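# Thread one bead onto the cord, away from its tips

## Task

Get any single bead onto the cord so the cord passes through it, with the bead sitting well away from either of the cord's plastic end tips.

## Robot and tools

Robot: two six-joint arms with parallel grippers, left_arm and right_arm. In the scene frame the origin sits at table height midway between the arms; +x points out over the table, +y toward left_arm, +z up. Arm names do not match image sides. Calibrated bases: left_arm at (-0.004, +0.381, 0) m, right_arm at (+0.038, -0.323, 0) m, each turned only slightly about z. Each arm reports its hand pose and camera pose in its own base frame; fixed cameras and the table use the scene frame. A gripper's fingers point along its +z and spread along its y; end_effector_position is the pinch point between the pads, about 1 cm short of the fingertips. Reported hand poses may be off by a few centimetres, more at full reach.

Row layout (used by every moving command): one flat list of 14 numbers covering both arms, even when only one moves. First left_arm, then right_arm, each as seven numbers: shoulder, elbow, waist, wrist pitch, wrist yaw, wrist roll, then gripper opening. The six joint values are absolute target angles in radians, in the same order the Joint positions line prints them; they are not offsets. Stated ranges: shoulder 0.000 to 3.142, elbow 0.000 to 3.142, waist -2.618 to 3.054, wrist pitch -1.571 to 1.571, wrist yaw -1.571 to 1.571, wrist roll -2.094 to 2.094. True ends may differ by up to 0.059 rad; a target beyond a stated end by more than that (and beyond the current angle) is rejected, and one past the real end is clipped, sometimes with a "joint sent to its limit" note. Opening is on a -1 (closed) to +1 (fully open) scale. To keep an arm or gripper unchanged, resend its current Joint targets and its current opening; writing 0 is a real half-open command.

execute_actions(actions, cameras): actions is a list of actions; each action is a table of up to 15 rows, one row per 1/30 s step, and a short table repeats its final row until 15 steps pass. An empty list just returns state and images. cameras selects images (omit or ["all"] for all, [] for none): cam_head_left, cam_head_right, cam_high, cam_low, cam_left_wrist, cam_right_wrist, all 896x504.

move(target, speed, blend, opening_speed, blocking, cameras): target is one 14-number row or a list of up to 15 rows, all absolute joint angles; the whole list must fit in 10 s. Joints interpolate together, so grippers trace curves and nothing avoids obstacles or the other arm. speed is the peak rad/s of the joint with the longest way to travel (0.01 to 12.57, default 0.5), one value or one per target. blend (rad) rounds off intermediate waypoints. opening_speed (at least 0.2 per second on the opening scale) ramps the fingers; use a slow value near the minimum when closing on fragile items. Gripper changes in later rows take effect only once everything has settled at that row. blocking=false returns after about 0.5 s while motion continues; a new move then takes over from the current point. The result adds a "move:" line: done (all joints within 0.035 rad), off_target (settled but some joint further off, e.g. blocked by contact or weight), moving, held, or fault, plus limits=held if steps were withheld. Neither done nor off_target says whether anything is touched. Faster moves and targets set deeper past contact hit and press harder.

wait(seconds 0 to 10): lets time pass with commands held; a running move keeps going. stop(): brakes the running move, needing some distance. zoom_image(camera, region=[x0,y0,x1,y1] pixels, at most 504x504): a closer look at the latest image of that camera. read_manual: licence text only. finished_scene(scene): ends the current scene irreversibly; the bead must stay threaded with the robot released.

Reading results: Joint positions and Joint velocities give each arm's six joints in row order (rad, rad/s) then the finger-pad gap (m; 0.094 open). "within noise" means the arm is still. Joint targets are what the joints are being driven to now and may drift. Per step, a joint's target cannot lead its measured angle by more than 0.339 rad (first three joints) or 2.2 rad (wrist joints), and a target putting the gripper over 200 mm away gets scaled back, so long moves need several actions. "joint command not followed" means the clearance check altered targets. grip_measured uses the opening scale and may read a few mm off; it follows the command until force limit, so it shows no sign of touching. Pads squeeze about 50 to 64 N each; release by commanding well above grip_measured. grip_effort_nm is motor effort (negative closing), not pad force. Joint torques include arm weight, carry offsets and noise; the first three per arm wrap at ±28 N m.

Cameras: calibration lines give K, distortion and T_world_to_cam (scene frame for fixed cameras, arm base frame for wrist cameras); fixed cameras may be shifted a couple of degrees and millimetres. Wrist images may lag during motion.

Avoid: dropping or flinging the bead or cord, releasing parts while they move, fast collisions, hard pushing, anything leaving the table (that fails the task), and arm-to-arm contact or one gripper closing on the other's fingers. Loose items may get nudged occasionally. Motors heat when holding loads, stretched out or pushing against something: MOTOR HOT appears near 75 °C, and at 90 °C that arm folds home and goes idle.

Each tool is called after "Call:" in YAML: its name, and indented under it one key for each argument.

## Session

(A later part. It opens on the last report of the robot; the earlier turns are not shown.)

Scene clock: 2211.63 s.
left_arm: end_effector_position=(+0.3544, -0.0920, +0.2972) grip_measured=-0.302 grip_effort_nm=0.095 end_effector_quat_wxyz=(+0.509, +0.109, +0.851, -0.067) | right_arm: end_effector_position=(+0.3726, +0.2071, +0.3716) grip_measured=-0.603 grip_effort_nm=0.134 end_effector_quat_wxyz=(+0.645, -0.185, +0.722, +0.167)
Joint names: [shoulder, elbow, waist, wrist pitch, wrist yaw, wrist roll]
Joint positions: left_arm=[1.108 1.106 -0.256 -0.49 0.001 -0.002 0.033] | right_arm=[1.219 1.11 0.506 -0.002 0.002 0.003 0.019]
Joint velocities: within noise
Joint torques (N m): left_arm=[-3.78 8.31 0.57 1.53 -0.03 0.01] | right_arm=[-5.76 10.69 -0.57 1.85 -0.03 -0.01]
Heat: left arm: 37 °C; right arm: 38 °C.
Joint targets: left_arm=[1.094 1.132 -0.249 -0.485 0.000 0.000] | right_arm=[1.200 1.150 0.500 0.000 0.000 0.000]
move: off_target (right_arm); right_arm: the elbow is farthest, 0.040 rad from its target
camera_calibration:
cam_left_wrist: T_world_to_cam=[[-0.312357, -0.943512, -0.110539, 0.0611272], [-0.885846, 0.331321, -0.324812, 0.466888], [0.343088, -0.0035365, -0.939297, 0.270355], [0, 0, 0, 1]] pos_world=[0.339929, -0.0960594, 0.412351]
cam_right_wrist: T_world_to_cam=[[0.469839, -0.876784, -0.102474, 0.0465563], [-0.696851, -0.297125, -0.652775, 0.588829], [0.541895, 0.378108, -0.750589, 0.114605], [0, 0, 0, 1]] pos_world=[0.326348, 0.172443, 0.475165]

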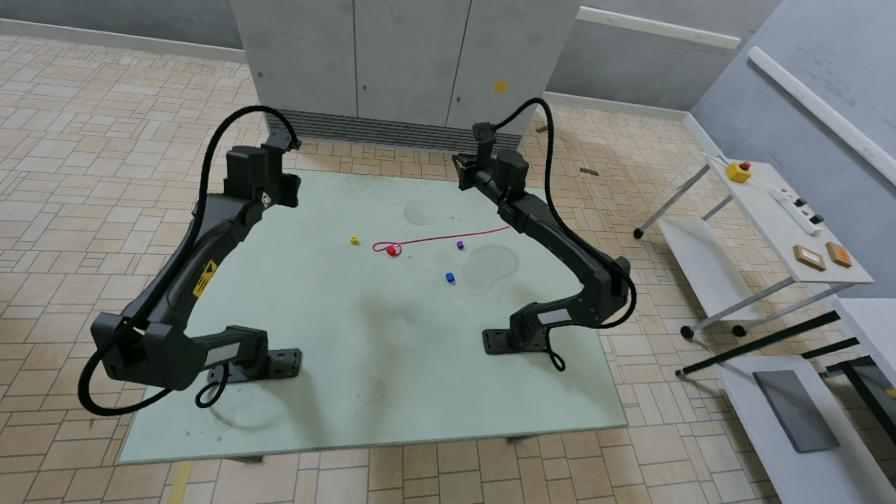

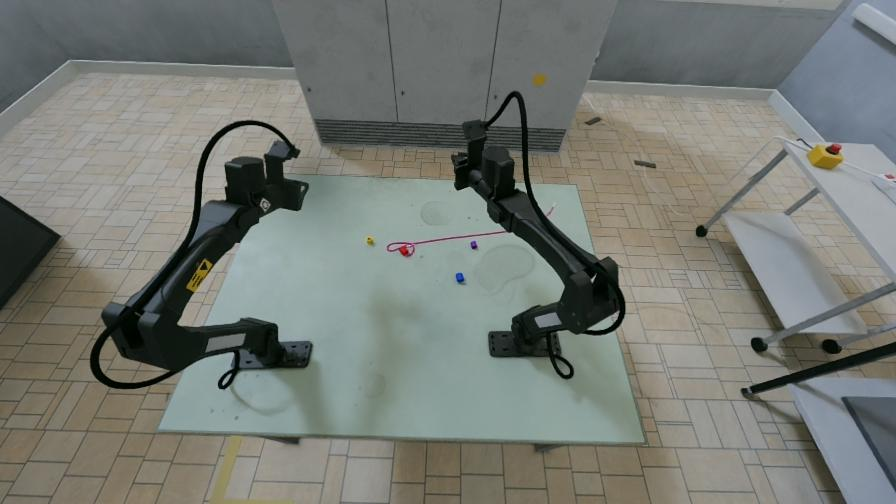

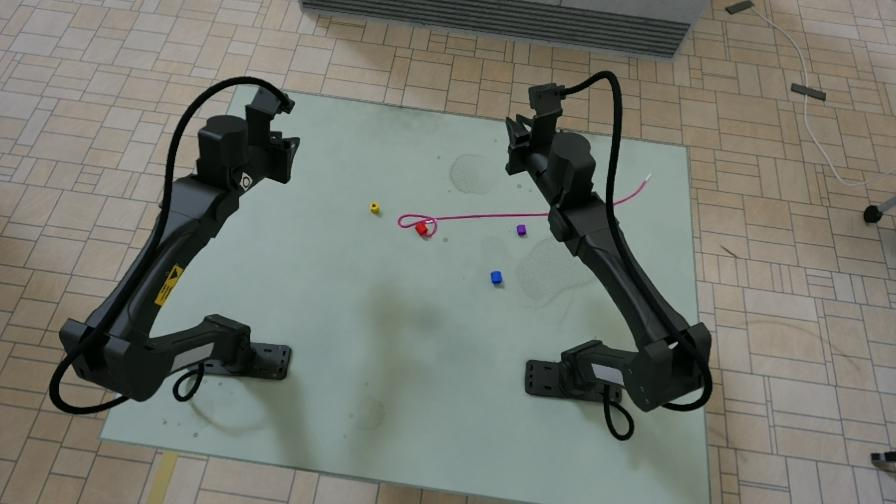

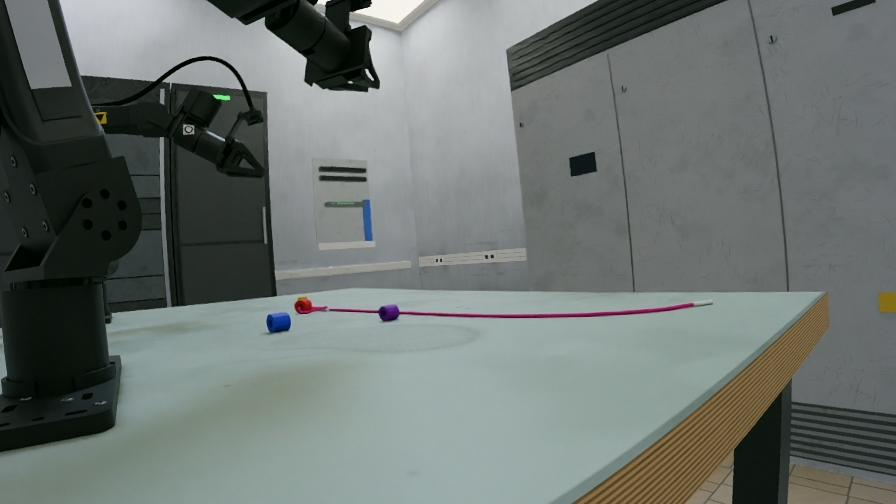

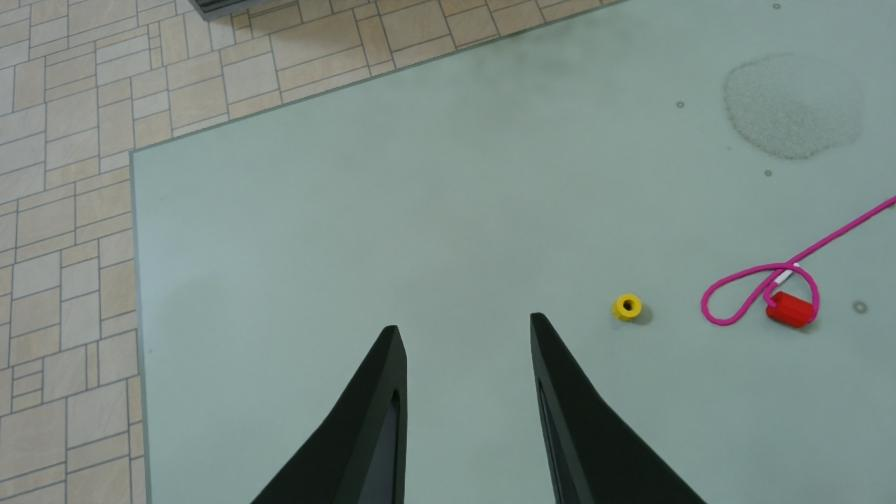

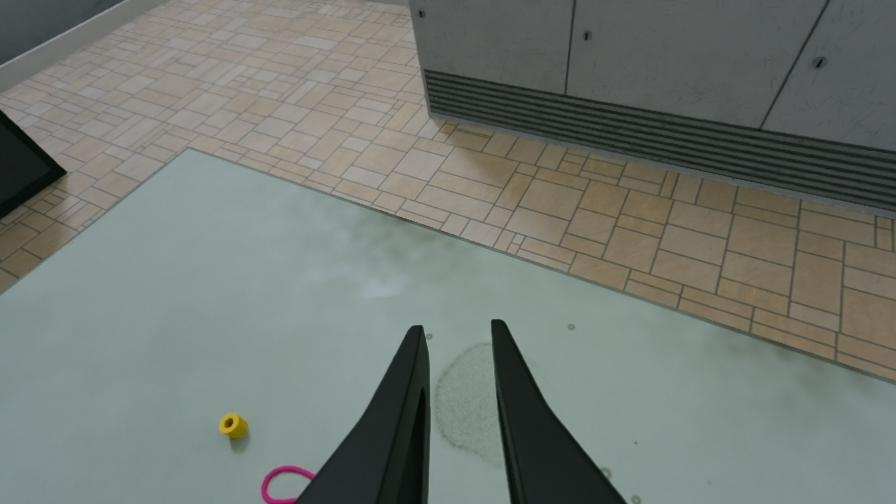

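Call:
move:
  target: [1.094, 1.132, -0.249, -0.485, 0.0, 0.0, 0.0, 2.404, 2.31, -0.12, -1.462, 0.0, -1.946, -0.2]
  speed: 1.0
  cameras: ["cam_right_wrist", "cam_high"]

Scene clock: 2470.20 s.
left_arm: end_effector_position=(+0.3543, -0.0920, +0.2969) grip_measured=-0.002 grip_effort_nm=0.105 end_effector_quat_wxyz=(+0.509, +0.109, +0.851, -0.067) | right_arm: end_effector_position=(+0.4636, -0.0583, +0.0812) grip_measured=-0.203 grip_effort_nm=0.134 end_effector_quat_wxyz=(-0.001, +0.787, -0.617, +0.009)
Joint names: [shoulder, elbow, waist, wrist pitch, wrist yaw, wrist roll]
Joint positions: left_arm=[1.108 1.106 -0.256 -0.492 0.001 -0.002 0.047] | right_arm=[2.39 2.271 -0.124 -1.435 0.007 -1.936 0.037]
Joint velocities: within noise
Joint torques (N m): left_arm=[-3.77 8.31 0.57 1.54 -0.03 0.01] | right_arm=[-11.92 9.05 0.38 -0.21 -0.08 -0.08]
Heat: left arm: 34 °C; right arm: 38 °C.
Joint targets: left_arm=[1.094 1.132 -0.249 -0.485 0.000 0.000] | right_arm=[2.404 2.310 -0.120 -1.462 0.000 -1.946]
move: off_target (right_arm); right_arm: the elbow is farthest, 0.039 rad from its target
camera_calibration:
cam_right_wrist: T_world_to_cam=[[0.990074, 0.13977, 0.0147306, -0.450129], [0.0919193, -0.723255, 0.684436, -0.11523], [0.106317, -0.676289, -0.728924, 0.0863763], [0, 0, 0, 1]] pos_world=[0.44707, 0.0379891, 0.14846]
Images, in order (width x height): cam_high 896x504, cam_right_wrist 896x504.

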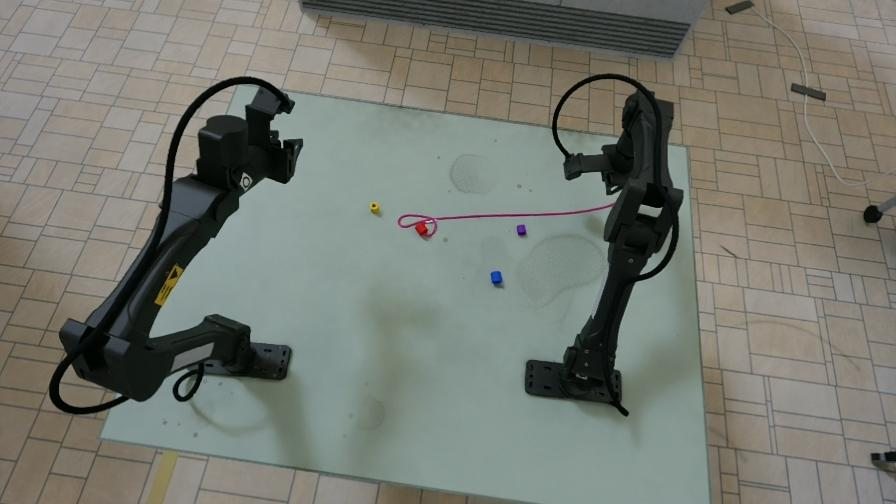

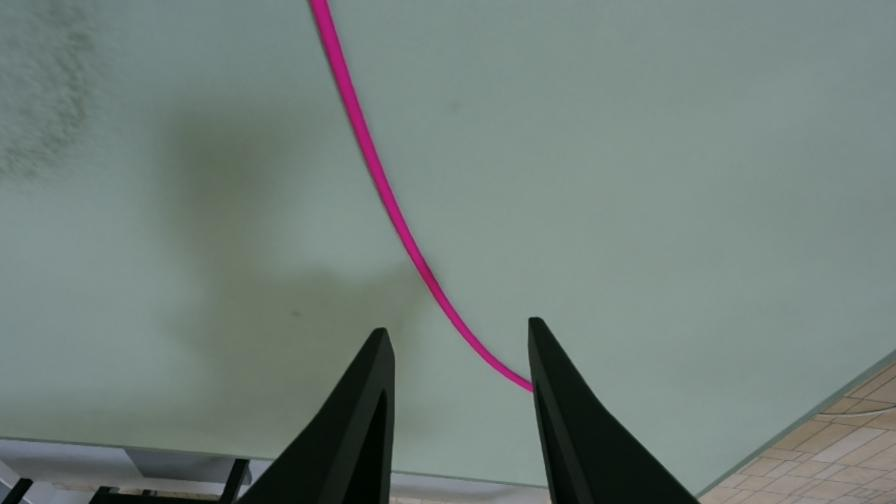

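Call:
move:
  target: [1.094, 1.132, -0.249, -0.485, 0.0, 0.0, 0.0, 2.352, 1.999, -0.19, -1.184, 0.0, -2.09, -0.2]
  speed: 0.3
  cameras: ["cam_right_wrist", "cam_low"]

Call:
zoom_image:
  camera: "cam_low"
  region: [560, 220, 700, 340]

Scene clock: 2508.57 s.
left_arm: end_effector_position=(+0.3543, -0.0920, +0.2969) grip_measured=-0.002 grip_effort_nm=0.105 end_effector_quat_wxyz=(+0.509, +0.109, +0.851, -0.067) | right_arm: end_effector_position=(+0.4547, -0.0840, +0.0258) grip_measured=-0.203 grip_effort_nm=0.125 end_effector_quat_wxyz=(+0.002, +0.813, -0.582, +0.004)
Joint names: [shoulder, elbow, waist, wrist pitch, wrist yaw, wrist roll]
Joint positions: left_arm=[1.108 1.106 -0.256 -0.492 0.001 -0.002 0.047] | right_arm=[2.376 2.028 -0.182 -1.217 0.008 -2.08 0.037]
Joint velocities: within noise
Joint torques (N m): left_arm=[-3.78 8.34 0.57 1.54 -0.03 0] | right_arm=[-14.75 3.86 -0.79 0.36 -0.1 -0.08]
Heat: left arm: 34 °C; right arm: 31 °C.
Joint targets: left_arm=[1.094 1.132 -0.249 -0.485 0.000 0.000] | right_arm=[2.352 1.999 -0.190 -1.184 0.000 -2.090]
move: done
camera_calibration:
cam_right_wrist: T_world_to_cam=[[0.974408, 0.224778, 0.00202635, -0.422339], [0.162741, -0.711639, 0.683436, -0.126327], [0.155063, -0.665616, -0.730008, 0.0082969], [0, 0, 0, 1]] pos_world=[0.430803, 0.0105555, 0.0932493]
Images, in order (width x height): cam_low 896x504, cam_right_wrist 896x504.

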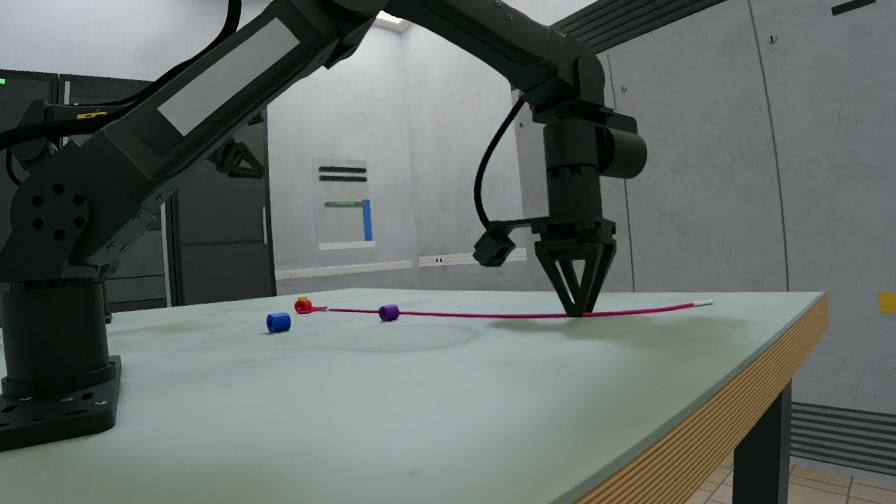

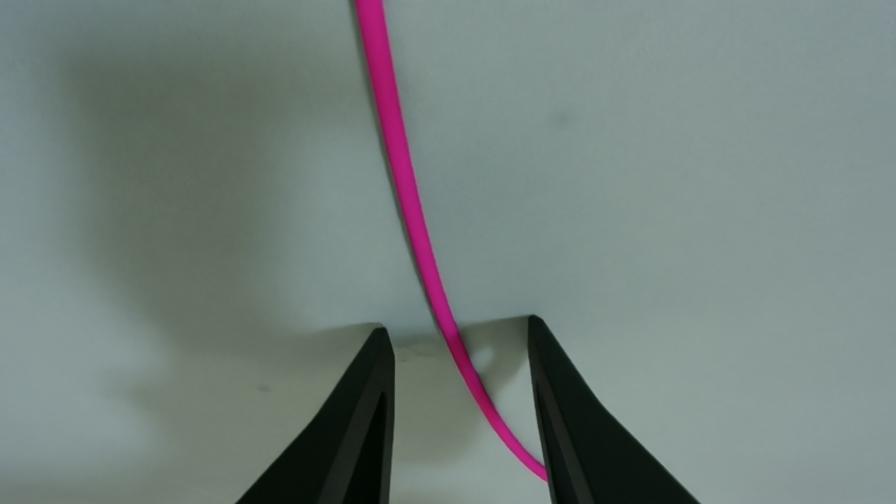

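Scaled by 3.600 from the camera's 896x504 image, which has a finer 1280x720 frame.

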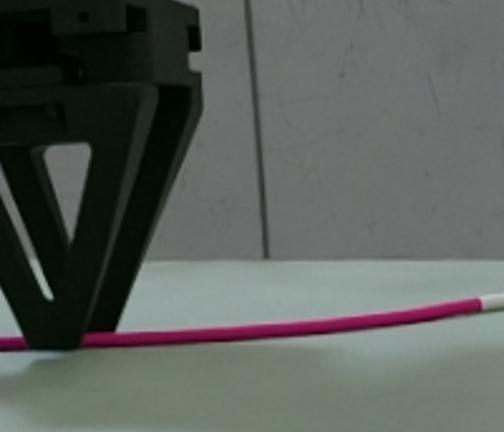

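Call:
move:
  target:
    - [1.094, 1.132, -0.249, -0.485, 0.0, 0.0, 0.0, 2.352, 1.981, -0.19, -1.184, 0.0, -2.09, -0.2]
    - [1.094, 1.132, -0.249, -0.485, 0.0, 0.0, 0.0, 2.352, 1.981, -0.19, -1.184, 0.0, -2.09, -1.0]
  speed: 0.3
  opening_speed: 0.8
  cameras: ["cam_right_wrist", "cam_low"]

Call:
zoom_image:
  camera: "cam_low"
  region: [560, 220, 700, 340]

Scene clock: 2526.60 s.
left_arm: end_effector_position=(+0.3543, -0.0920, +0.2969) grip_measured=-0.002 grip_effort_nm=0.100 end_effector_quat_wxyz=(+0.509, +0.109, +0.851, -0.067) | right_arm: end_effector_position=(+0.4623, -0.0847, +0.0258) grip_measured=-0.948 grip_effort_nm=-1.004 end_effector_quat_wxyz=(-0.007, +0.813, -0.581, +0.020)
Joint names: [shoulder, elbow, waist, wrist pitch, wrist yaw, wrist roll]
Joint positions: left_arm=[1.108 1.106 -0.256 -0.492 0.001 -0.002 0.047] | right_arm=[2.369 2.014 -0.182 -1.173 0.004 -2.082 0.002]
Joint velocities: within noise
Joint torques (N m): left_arm=[-3.77 8.34 0.57 1.54 -0.03 0] | right_arm=[-14.15 3.7 -0.7 -0.01 -0.05 -0.08]
Heat: left arm: 34 °C; right arm: 35 °C.
Joint targets: left_arm=[1.094 1.132 -0.249 -0.485 0.000 0.000] | right_arm=[2.352 1.981 -0.190 -1.184 0.000 -2.090]
move: done
camera_calibration:
cam_right_wrist: T_world_to_cam=[[0.9732, 0.226894, 0.0374271, -0.42974], [0.138786, -0.709286, 0.691123, -0.116959], [0.183358, -0.667407, -0.721767, -0.0067161], [0, 0, 0, 1]] pos_world=[0.435687, 0.0100659, 0.0920694]
Images, in order (width x height): cam_low 896x504, cam_right_wrist 896x504.

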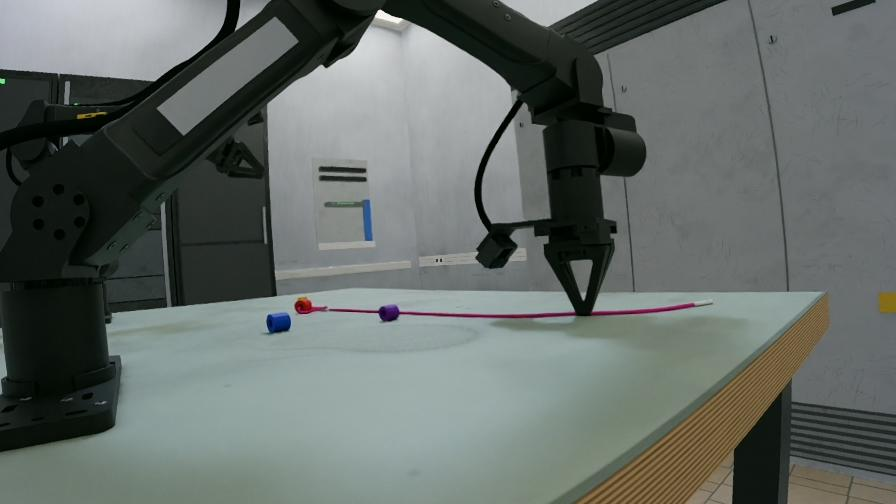

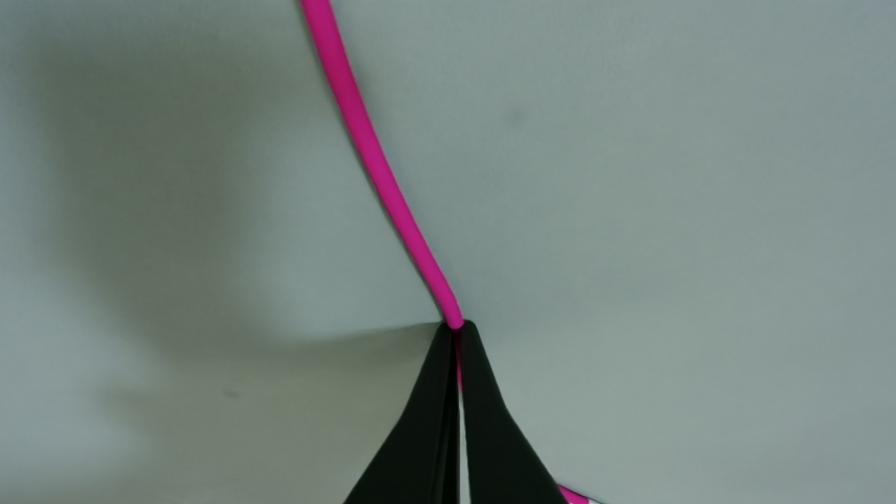

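Scaled by 3.600 from the camera's 896x504 image, which has a finer 1280x720 frame.

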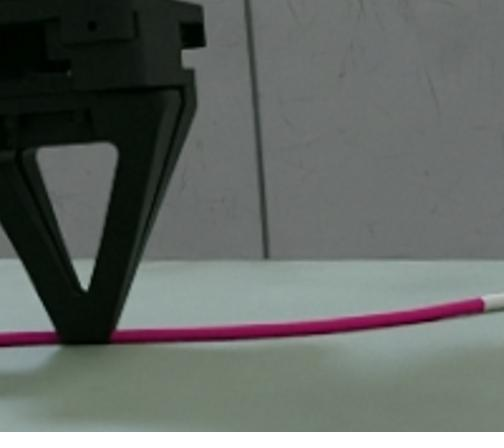

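Call:
move:
  target:
    - [1.094, 1.132, -0.249, -0.485, 0.0, 0.0, 0.0, 2.05, 1.90, -0.18, -1.42, 0.0, -2.08, -1.0]
    - [1.094, 1.132, -0.249, -0.485, 0.0, 0.0, 0.0, 1.542, 0.595, 0.30, 0.985, 0.0, 0.0, -1.0]
  speed: [0.4, 0.8]
  blend: 0.1
  cameras: ["cam_right_wrist", "cam_low", "cam_high", "cam_left_wrist"]

Scene clock: 2548.37 s.
left_arm: end_effector_position=(+0.3543, -0.0920, +0.2969) grip_measured=-0.002 grip_effort_nm=0.095 end_effector_quat_wxyz=(+0.509, +0.109, +0.851, -0.067) | right_arm: end_effector_position=(+0.4395, +0.1330, +0.2118) grip_measured=-0.952 grip_effort_nm=-1.053 end_effector_quat_wxyz=(+0.694, -0.104, +0.705, +0.099)
Joint names: [shoulder, elbow, waist, wrist pitch, wrist yaw, wrist roll]
Joint positions: left_arm=[1.108 1.106 -0.256 -0.492 0.001 -0.002 0.047] | right_arm=[1.576 0.613 0.294 0.947 0.005 -0.005 0.002]
Joint velocities: within noise
Joint torques (N m): left_arm=[-3.77 8.32 0.55 1.54 -0.03 0.01] | right_arm=[-8.95 4.81 0.55 2.19 -0.06 0.07]
Heat: left arm: 34 °C; right arm: 37 °C.
Joint targets: left_arm=[1.094 1.132 -0.249 -0.485 0.000 0.000] | right_arm=[1.542 0.595 0.300 0.985 0.000 0.000]
move: off_target (right_arm); right_arm: the wrist pitch is farthest, 0.038 rad from its target
camera_calibration:
cam_left_wrist: T_world_to_cam=[[-0.312463, -0.943481, -0.110501, 0.0611281], [-0.8862, 0.331411, -0.323754, 0.466517], [0.342077, -0.00323567, -0.939666, 0.270691], [0, 0, 0, 1]] pos_world=[0.33993, -0.0960596, 0.412151]
cam_right_wrist: T_world_to_cam=[[0.281993, -0.954668, -0.0953394, 0.025217], [-0.679367, -0.128524, -0.722455, 0.493796], [0.677451, 0.268498, -0.684813, -0.0725211], [0, 0, 0, 1]] pos_world=[0.377488, 0.10701, 0.309487]
Images, in order (width x height): cam_high 896x504, cam_low 896x504, cam_left_wrist 896x504, cam_right_wrist 896x504.

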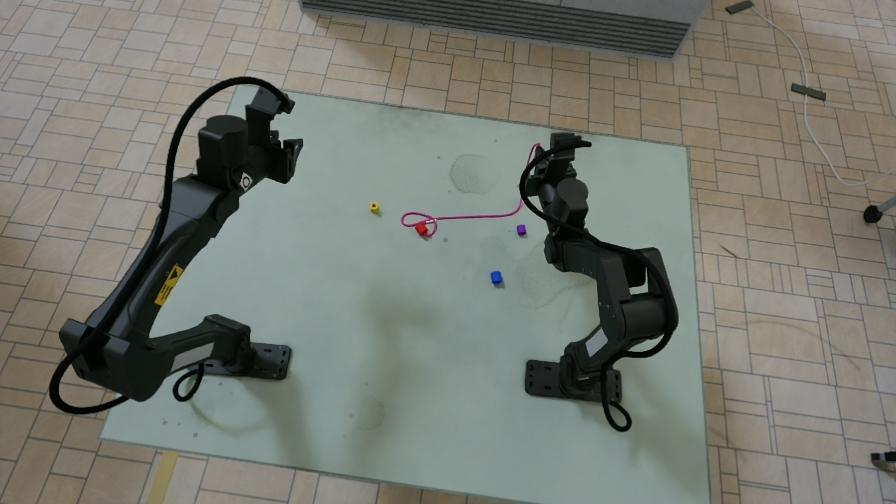

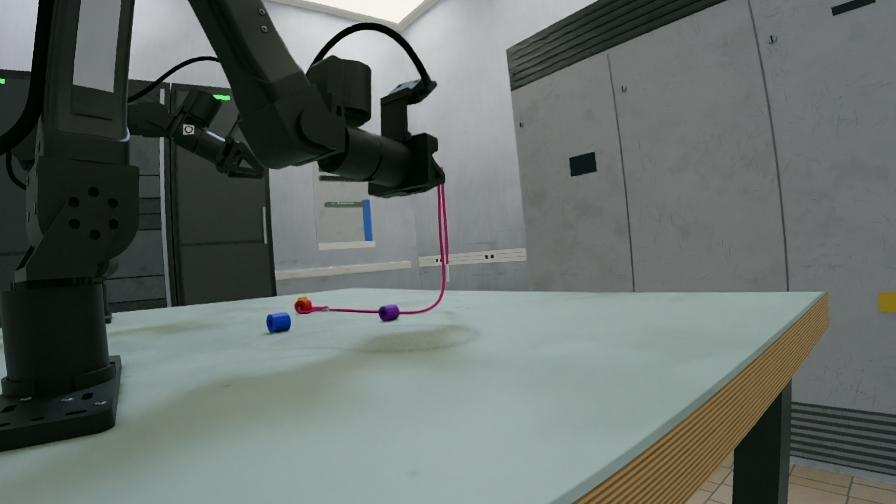

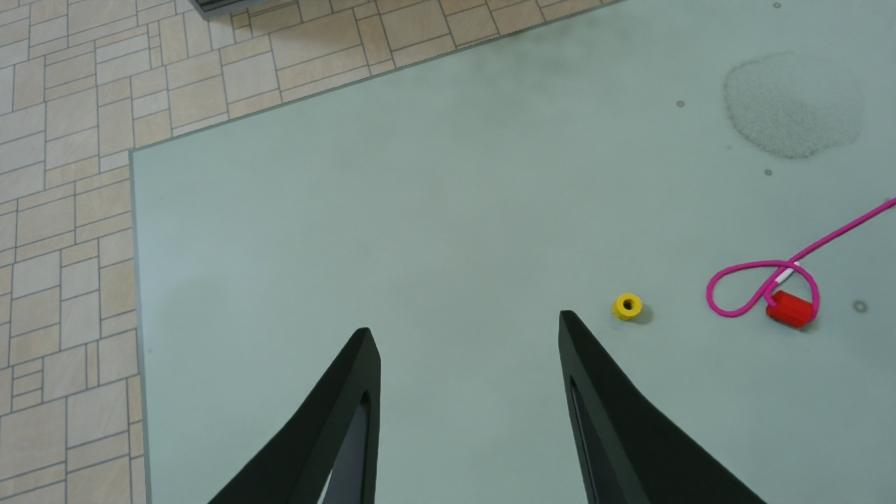

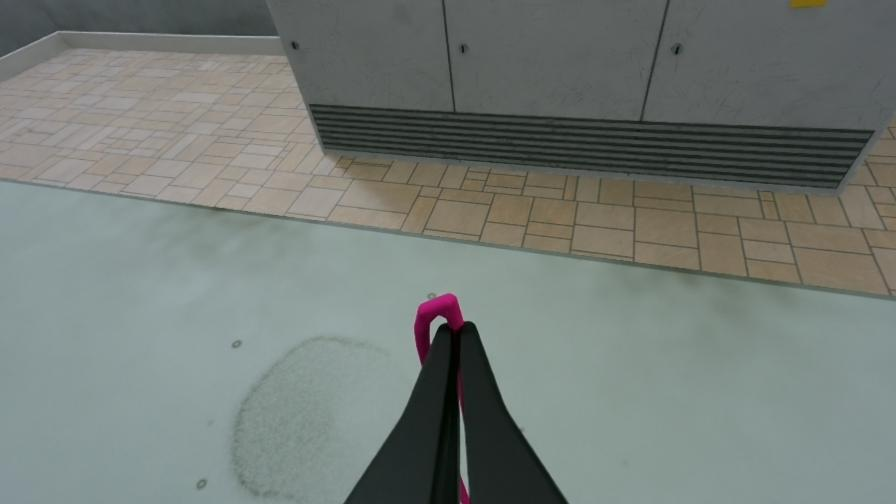

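Call:
zoom_image:
  camera: "cam_low"
  region: [390, 150, 500, 330]

Scaled by 2.800 from the camera's 896x504 image, which has a finer 1280x720 frame.

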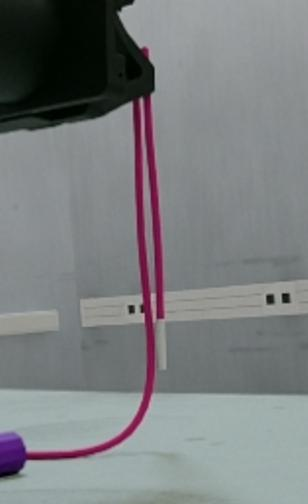

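Call:
move:
  target: [1.685, 0.634, -0.535, 0.585, 0.0, 0.0, 0.2, 1.542, 0.595, 0.30, 0.985, 0.0, 0.0, -1.0]
  speed: 1.0
  cameras: ["cam_left_wrist", "cam_low"]

Scene clock: 2572.47 s.
left_arm: end_effector_position=(+0.3812, -0.2222, +0.0804) grip_measured=+0.198 grip_effort_nm=0.095 end_effector_quat_wxyz=(+0.493, +0.225, +0.830, -0.134) | right_arm: end_effector_position=(+0.4395, +0.1330, +0.2121) grip_measured=-0.952 grip_effort_nm=-1.057 end_effector_quat_wxyz=(+0.695, -0.104, +0.705, +0.100)
Joint names: [shoulder, elbow, waist, wrist pitch, wrist yaw, wrist roll]
Joint positions: left_arm=[1.678 0.632 -0.53 0.549 0 -0.001 0.056] | right_arm=[1.576 0.613 0.294 0.948 0.005 -0.004 0.002]
Joint velocities: within noise
Joint torques (N m): left_arm=[-5.94 5.26 -0.43 1.81 -0.02 0] | right_arm=[-8.92 4.77 0.59 2.17 -0.07 0.05]
Heat: left arm: 33 °C; right arm: 32 °C.
Joint targets: left_arm=[1.685 0.634 -0.535 0.585 0.000 0.000] | right_arm=[1.542 0.595 0.300 0.985 0.000 0.000]
move: off_target (left_arm, right_arm); left_arm: the wrist pitch is farthest, 0.036 rad from its target; right_arm: the wrist pitch is farthest, 0.037 rad from its target
camera_calibration:
cam_left_wrist: T_world_to_cam=[[-0.555853, -0.823786, -0.111374, 0.0422435], [-0.765102, 0.559374, -0.318936, 0.467468], [0.325035, -0.092069, -0.94121, 0.0444675], [0, 0, 0, 1]] pos_world=[0.366688, -0.222596, 0.19565]
Images, in order (width x height): cam_low 896x504, cam_left_wrist 896x504.

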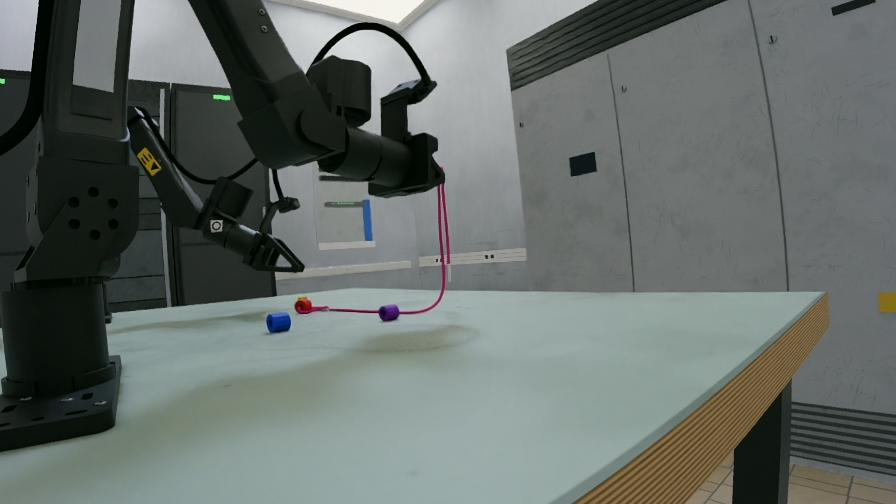

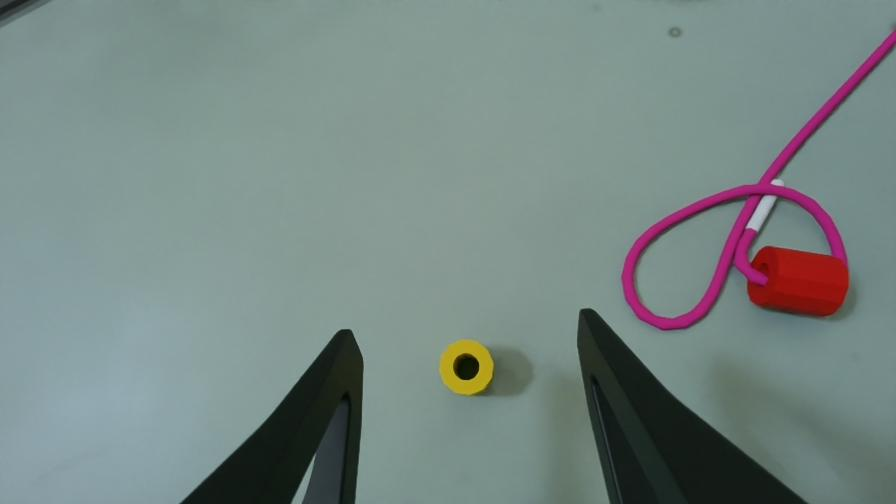

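Call:
move:
  target: [1.98, 0.563, -0.512, 0.962, 0.0, 0.0, 0.2, 1.542, 0.595, 0.30, 0.985, 0.0, 0.0, -1.0]
  speed: 0.3
  cameras: ["cam_left_wrist", "cam_low"]

Call:
zoom_image:
  camera: "cam_low"
  region: [220, 230, 340, 330]

Scene clock: 2589.97 s.
left_arm: end_effector_position=(+0.3854, -0.2204, +0.0187) grip_measured=+0.198 grip_effort_nm=0.090 end_effector_quat_wxyz=(+0.505, +0.219, +0.824, -0.135) | right_arm: end_effector_position=(+0.4395, +0.1330, +0.2121) grip_measured=-0.952 grip_effort_nm=-1.053 end_effector_quat_wxyz=(+0.695, -0.104, +0.705, +0.100)
Joint names: [shoulder, elbow, waist, wrist pitch, wrist yaw, wrist roll]
Joint positions: left_arm=[1.964 0.566 -0.521 0.928 0 -0.001 0.056] | right_arm=[1.576 0.613 0.294 0.948 0.005 -0.004 0.002]
Joint velocities: within noise
Joint torques (N m): left_arm=[-6.26 3.36 0.75 1.78 -0.02 0.01] | right_arm=[-8.92 4.78 0.53 2.18 -0.09 0.05]
Heat: left arm: 33 °C; right arm: 33 °C.
Joint targets: left_arm=[1.980 0.563 -0.512 0.962 0.000 0.000] | right_arm=[1.542 0.595 0.300 0.985 0.000 0.000]
move: off_target (right_arm); right_arm: the wrist pitch is farthest, 0.037 rad from its target
camera_calibration:
cam_left_wrist: T_world_to_cam=[[-0.546294, -0.829934, -0.11302, 0.034202], [-0.76196, 0.548452, -0.344409, 0.446928], [0.347823, -0.102032, -0.931992, -0.026011], [0, 0, 0, 1]] pos_world=[0.368273, -0.219387, 0.13355]
Images, in order (width x height): cam_low 896x504, cam_left_wrist 896x504.

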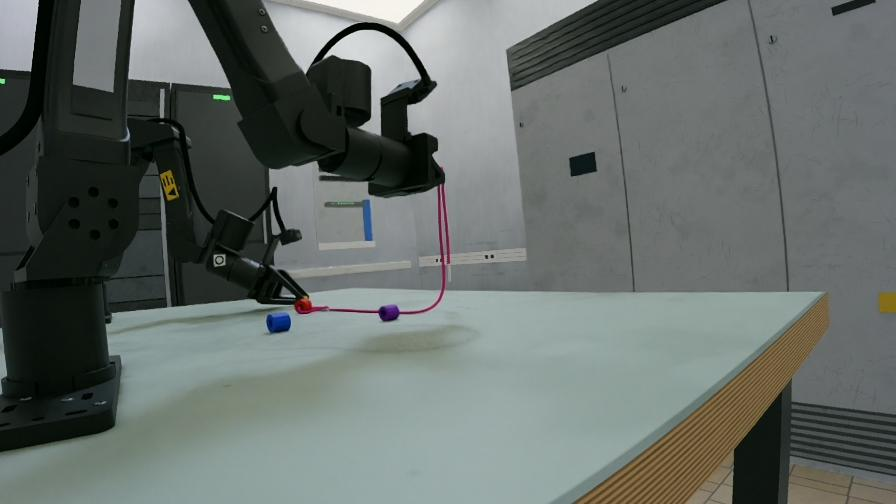

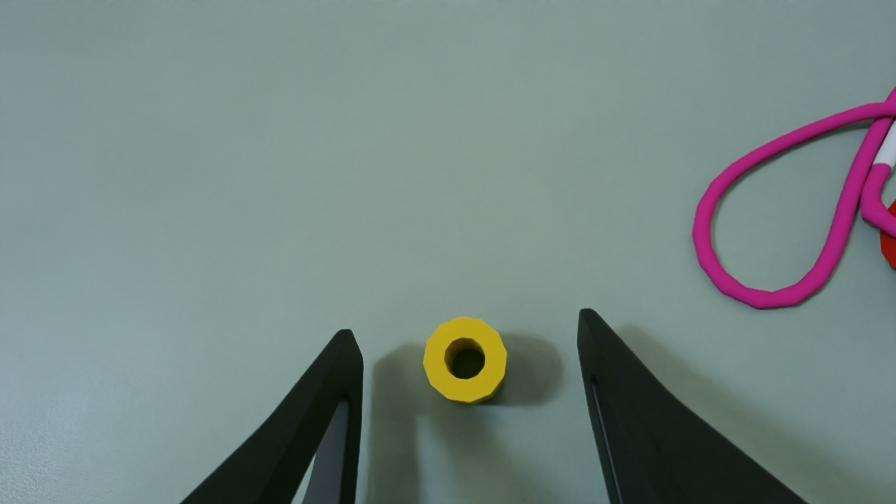

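Scaled by 4.200 from the camera's 896x504 image, which has a finer 1280x720 frame.

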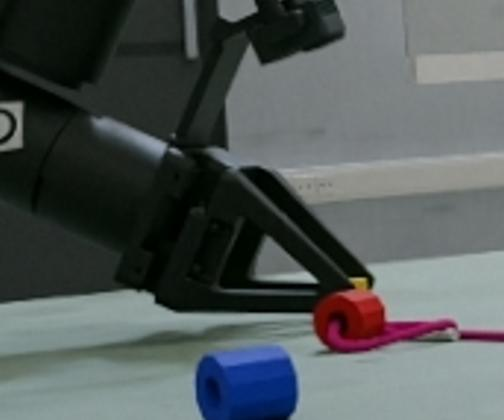

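Call:
move:
  target: [1.98, 0.563, -0.512, 0.962, 0.0, 0.0, -0.72, 1.542, 0.595, 0.30, 0.985, 0.0, 0.0, -1.0]
  speed: 0.3
  opening_speed: 0.8
  cameras: ["cam_left_wrist", "cam_low"]

Scene clock: 2596.87 s.
left_arm: end_effector_position=(+0.3856, -0.2204, +0.0190) grip_measured=-0.629 grip_effort_nm=-1.013 end_effector_quat_wxyz=(+0.506, +0.219, +0.823, -0.135) | right_arm: end_effector_position=(+0.4395, +0.1330, +0.2121) grip_measured=-0.952 grip_effort_nm=-1.053 end_effector_quat_wxyz=(+0.695, -0.104, +0.705, +0.100)
Joint names: [shoulder, elbow, waist, wrist pitch, wrist yaw, wrist roll]
Joint positions: left_arm=[1.964 0.566 -0.521 0.929 0 -0.001 0.017] | right_arm=[1.576 0.613 0.294 0.948 0.005 -0.004 0.002]
Joint velocities: within noise
Joint torques (N m): left_arm=[-6.26 3.37 0.76 1.79 -0.02 0] | right_arm=[-8.98 4.78 0.49 2.18 -0.07 0.04]
Heat: left arm: 33 °C; right arm: 33 °C.
Joint targets: left_arm=[1.980 0.563 -0.512 0.962 0.000 0.000] | right_arm=[1.542 0.595 0.300 0.985 0.000 0.000]
move: off_target (right_arm); right_arm: the wrist pitch is farthest, 0.037 rad from its target
camera_calibration:
cam_left_wrist: T_world_to_cam=[[-0.546141, -0.830022, -0.113105, 0.0341716], [-0.761509, 0.548186, -0.345827, 0.446995], [0.349046, -0.10274, -0.931456, -0.0264086], [0, 0, 0, 1]] pos_world=[0.368271, -0.219386, 0.13385]
Images, in order (width x height): cam_low 896x504, cam_left_wrist 896x504.

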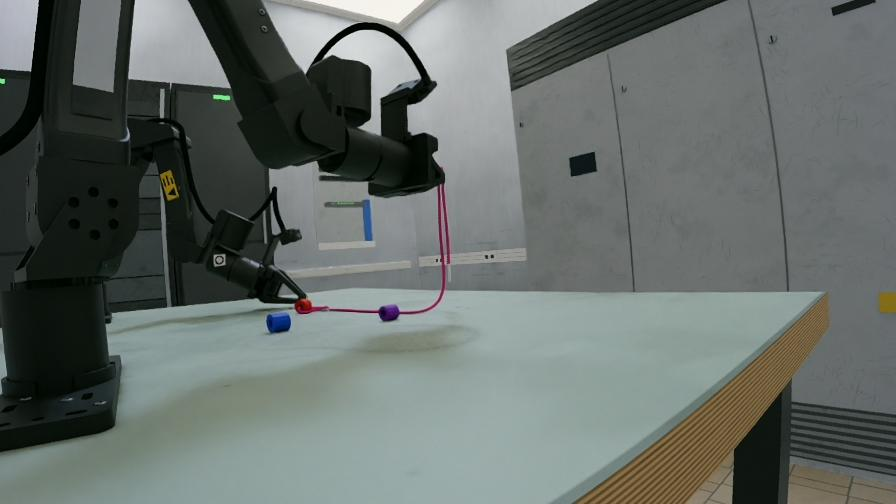

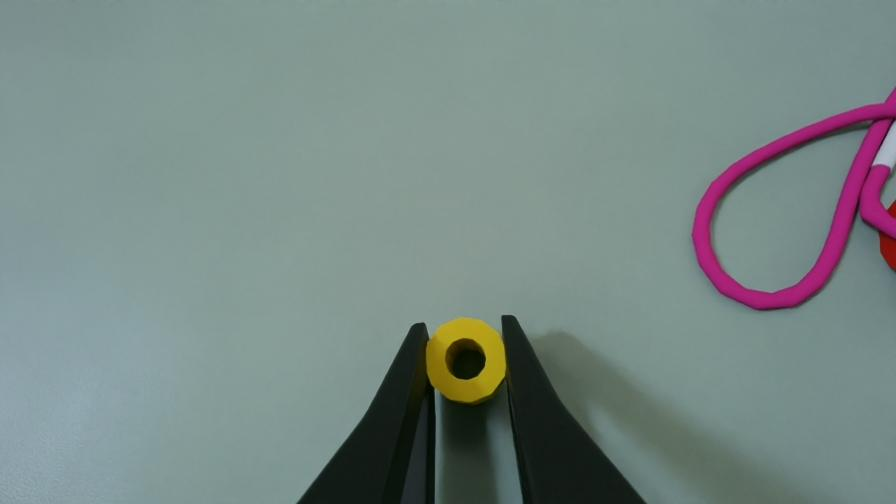

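Call:
move:
  target:
    - [1.65, 0.674, -0.512, 0.565, 0.0, 0.0, -0.72, 1.542, 0.595, 0.30, 0.985, 0.0, 0.0, -1.0]
    - [1.965, 0.627, -0.744, 1.267, 0.0, 0.0, -0.72, 1.542, 0.595, 0.30, 0.985, 0.0, 0.0, -1.0]
  speed: [0.4, 0.6]
  blend: 0.05
  cameras: ["cam_left_wrist", "cam_low", "cam_high"]

Scene clock: 2616.13 s.
left_arm: end_effector_position=(+0.3584, -0.3256, +0.1182) grip_measured=-0.630 grip_effort_nm=-1.028 end_effector_quat_wxyz=(+0.627, +0.267, +0.690, -0.244) | right_arm: end_effector_position=(+0.4395, +0.1330, +0.2121) grip_measured=-0.952 grip_effort_nm=-1.053 end_effector_quat_wxyz=(+0.695, -0.104, +0.705, +0.100)
Joint names: [shoulder, elbow, waist, wrist pitch, wrist yaw, wrist roll]
Joint positions: left_arm=[1.95 0.63 -0.739 1.225 0.001 -0.001 0.017] | right_arm=[1.576 0.613 0.294 0.948 0.005 -0.004 0.002]
Joint velocities: within noise
Joint torques (N m): left_arm=[-6.65 3.82 -0.4 1.97 -0.03 0] | right_arm=[-8.99 4.79 0.54 2.17 -0.06 0.05]
Heat: left arm: 34 °C; right arm: 34 °C.
Joint targets: left_arm=[1.965 0.627 -0.744 1.267 0.000 0.000] | right_arm=[1.542 0.595 0.300 0.985 0.000 0.000]
move: off_target (left_arm, right_arm); left_arm: the wrist pitch is farthest, 0.042 rad from its target; right_arm: the wrist pitch is farthest, 0.037 rad from its target
camera_calibration:
cam_left_wrist: T_world_to_cam=[[-0.679477, -0.722601, -0.127115, 0.0277151], [-0.48315, 0.571063, -0.663666, 0.463443], [0.552157, -0.38953, -0.737149, -0.124425], [0, 0, 0, 1]] pos_world=[0.311446, -0.293096, 0.219375]
Images, in order (width x height): cam_high 896x504, cam_low 896x504, cam_left_wrist 896x504.

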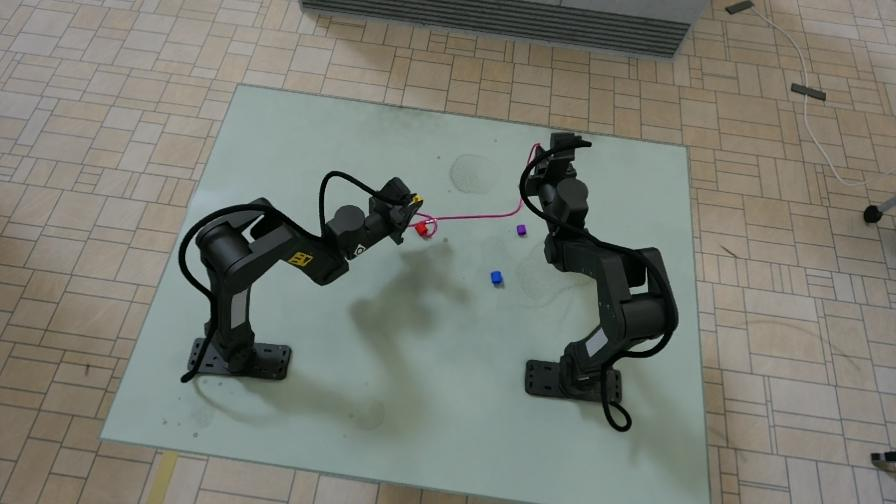

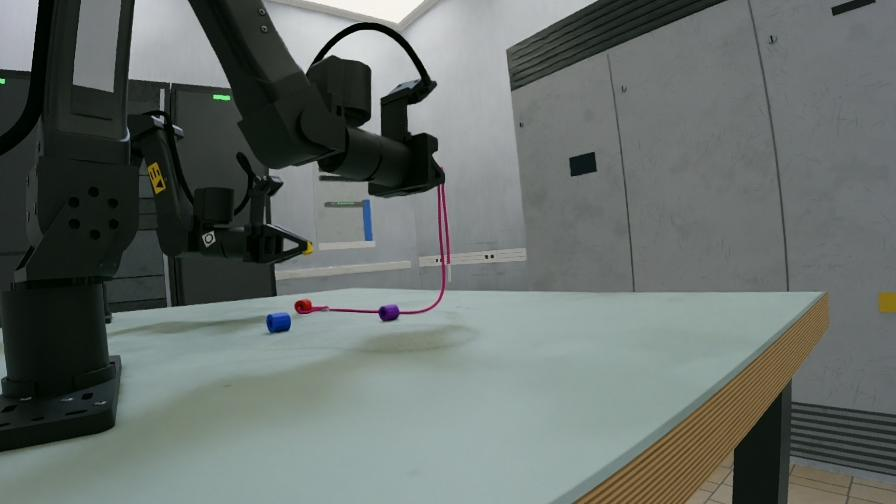

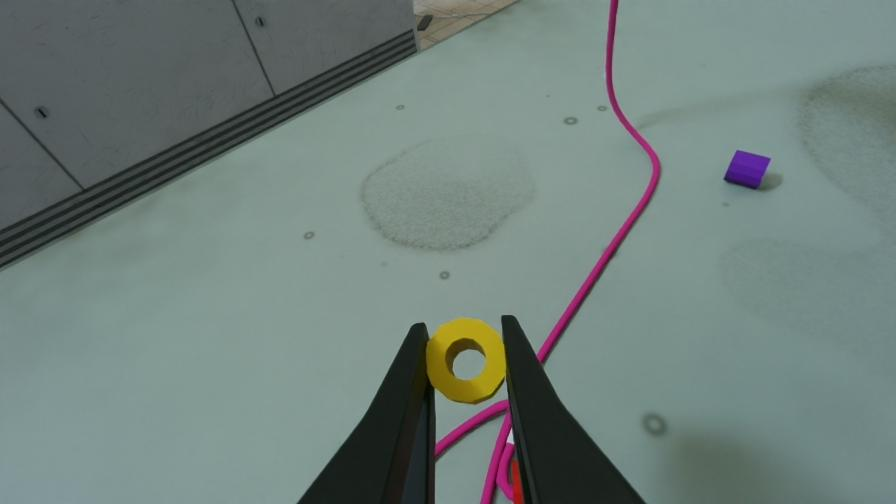

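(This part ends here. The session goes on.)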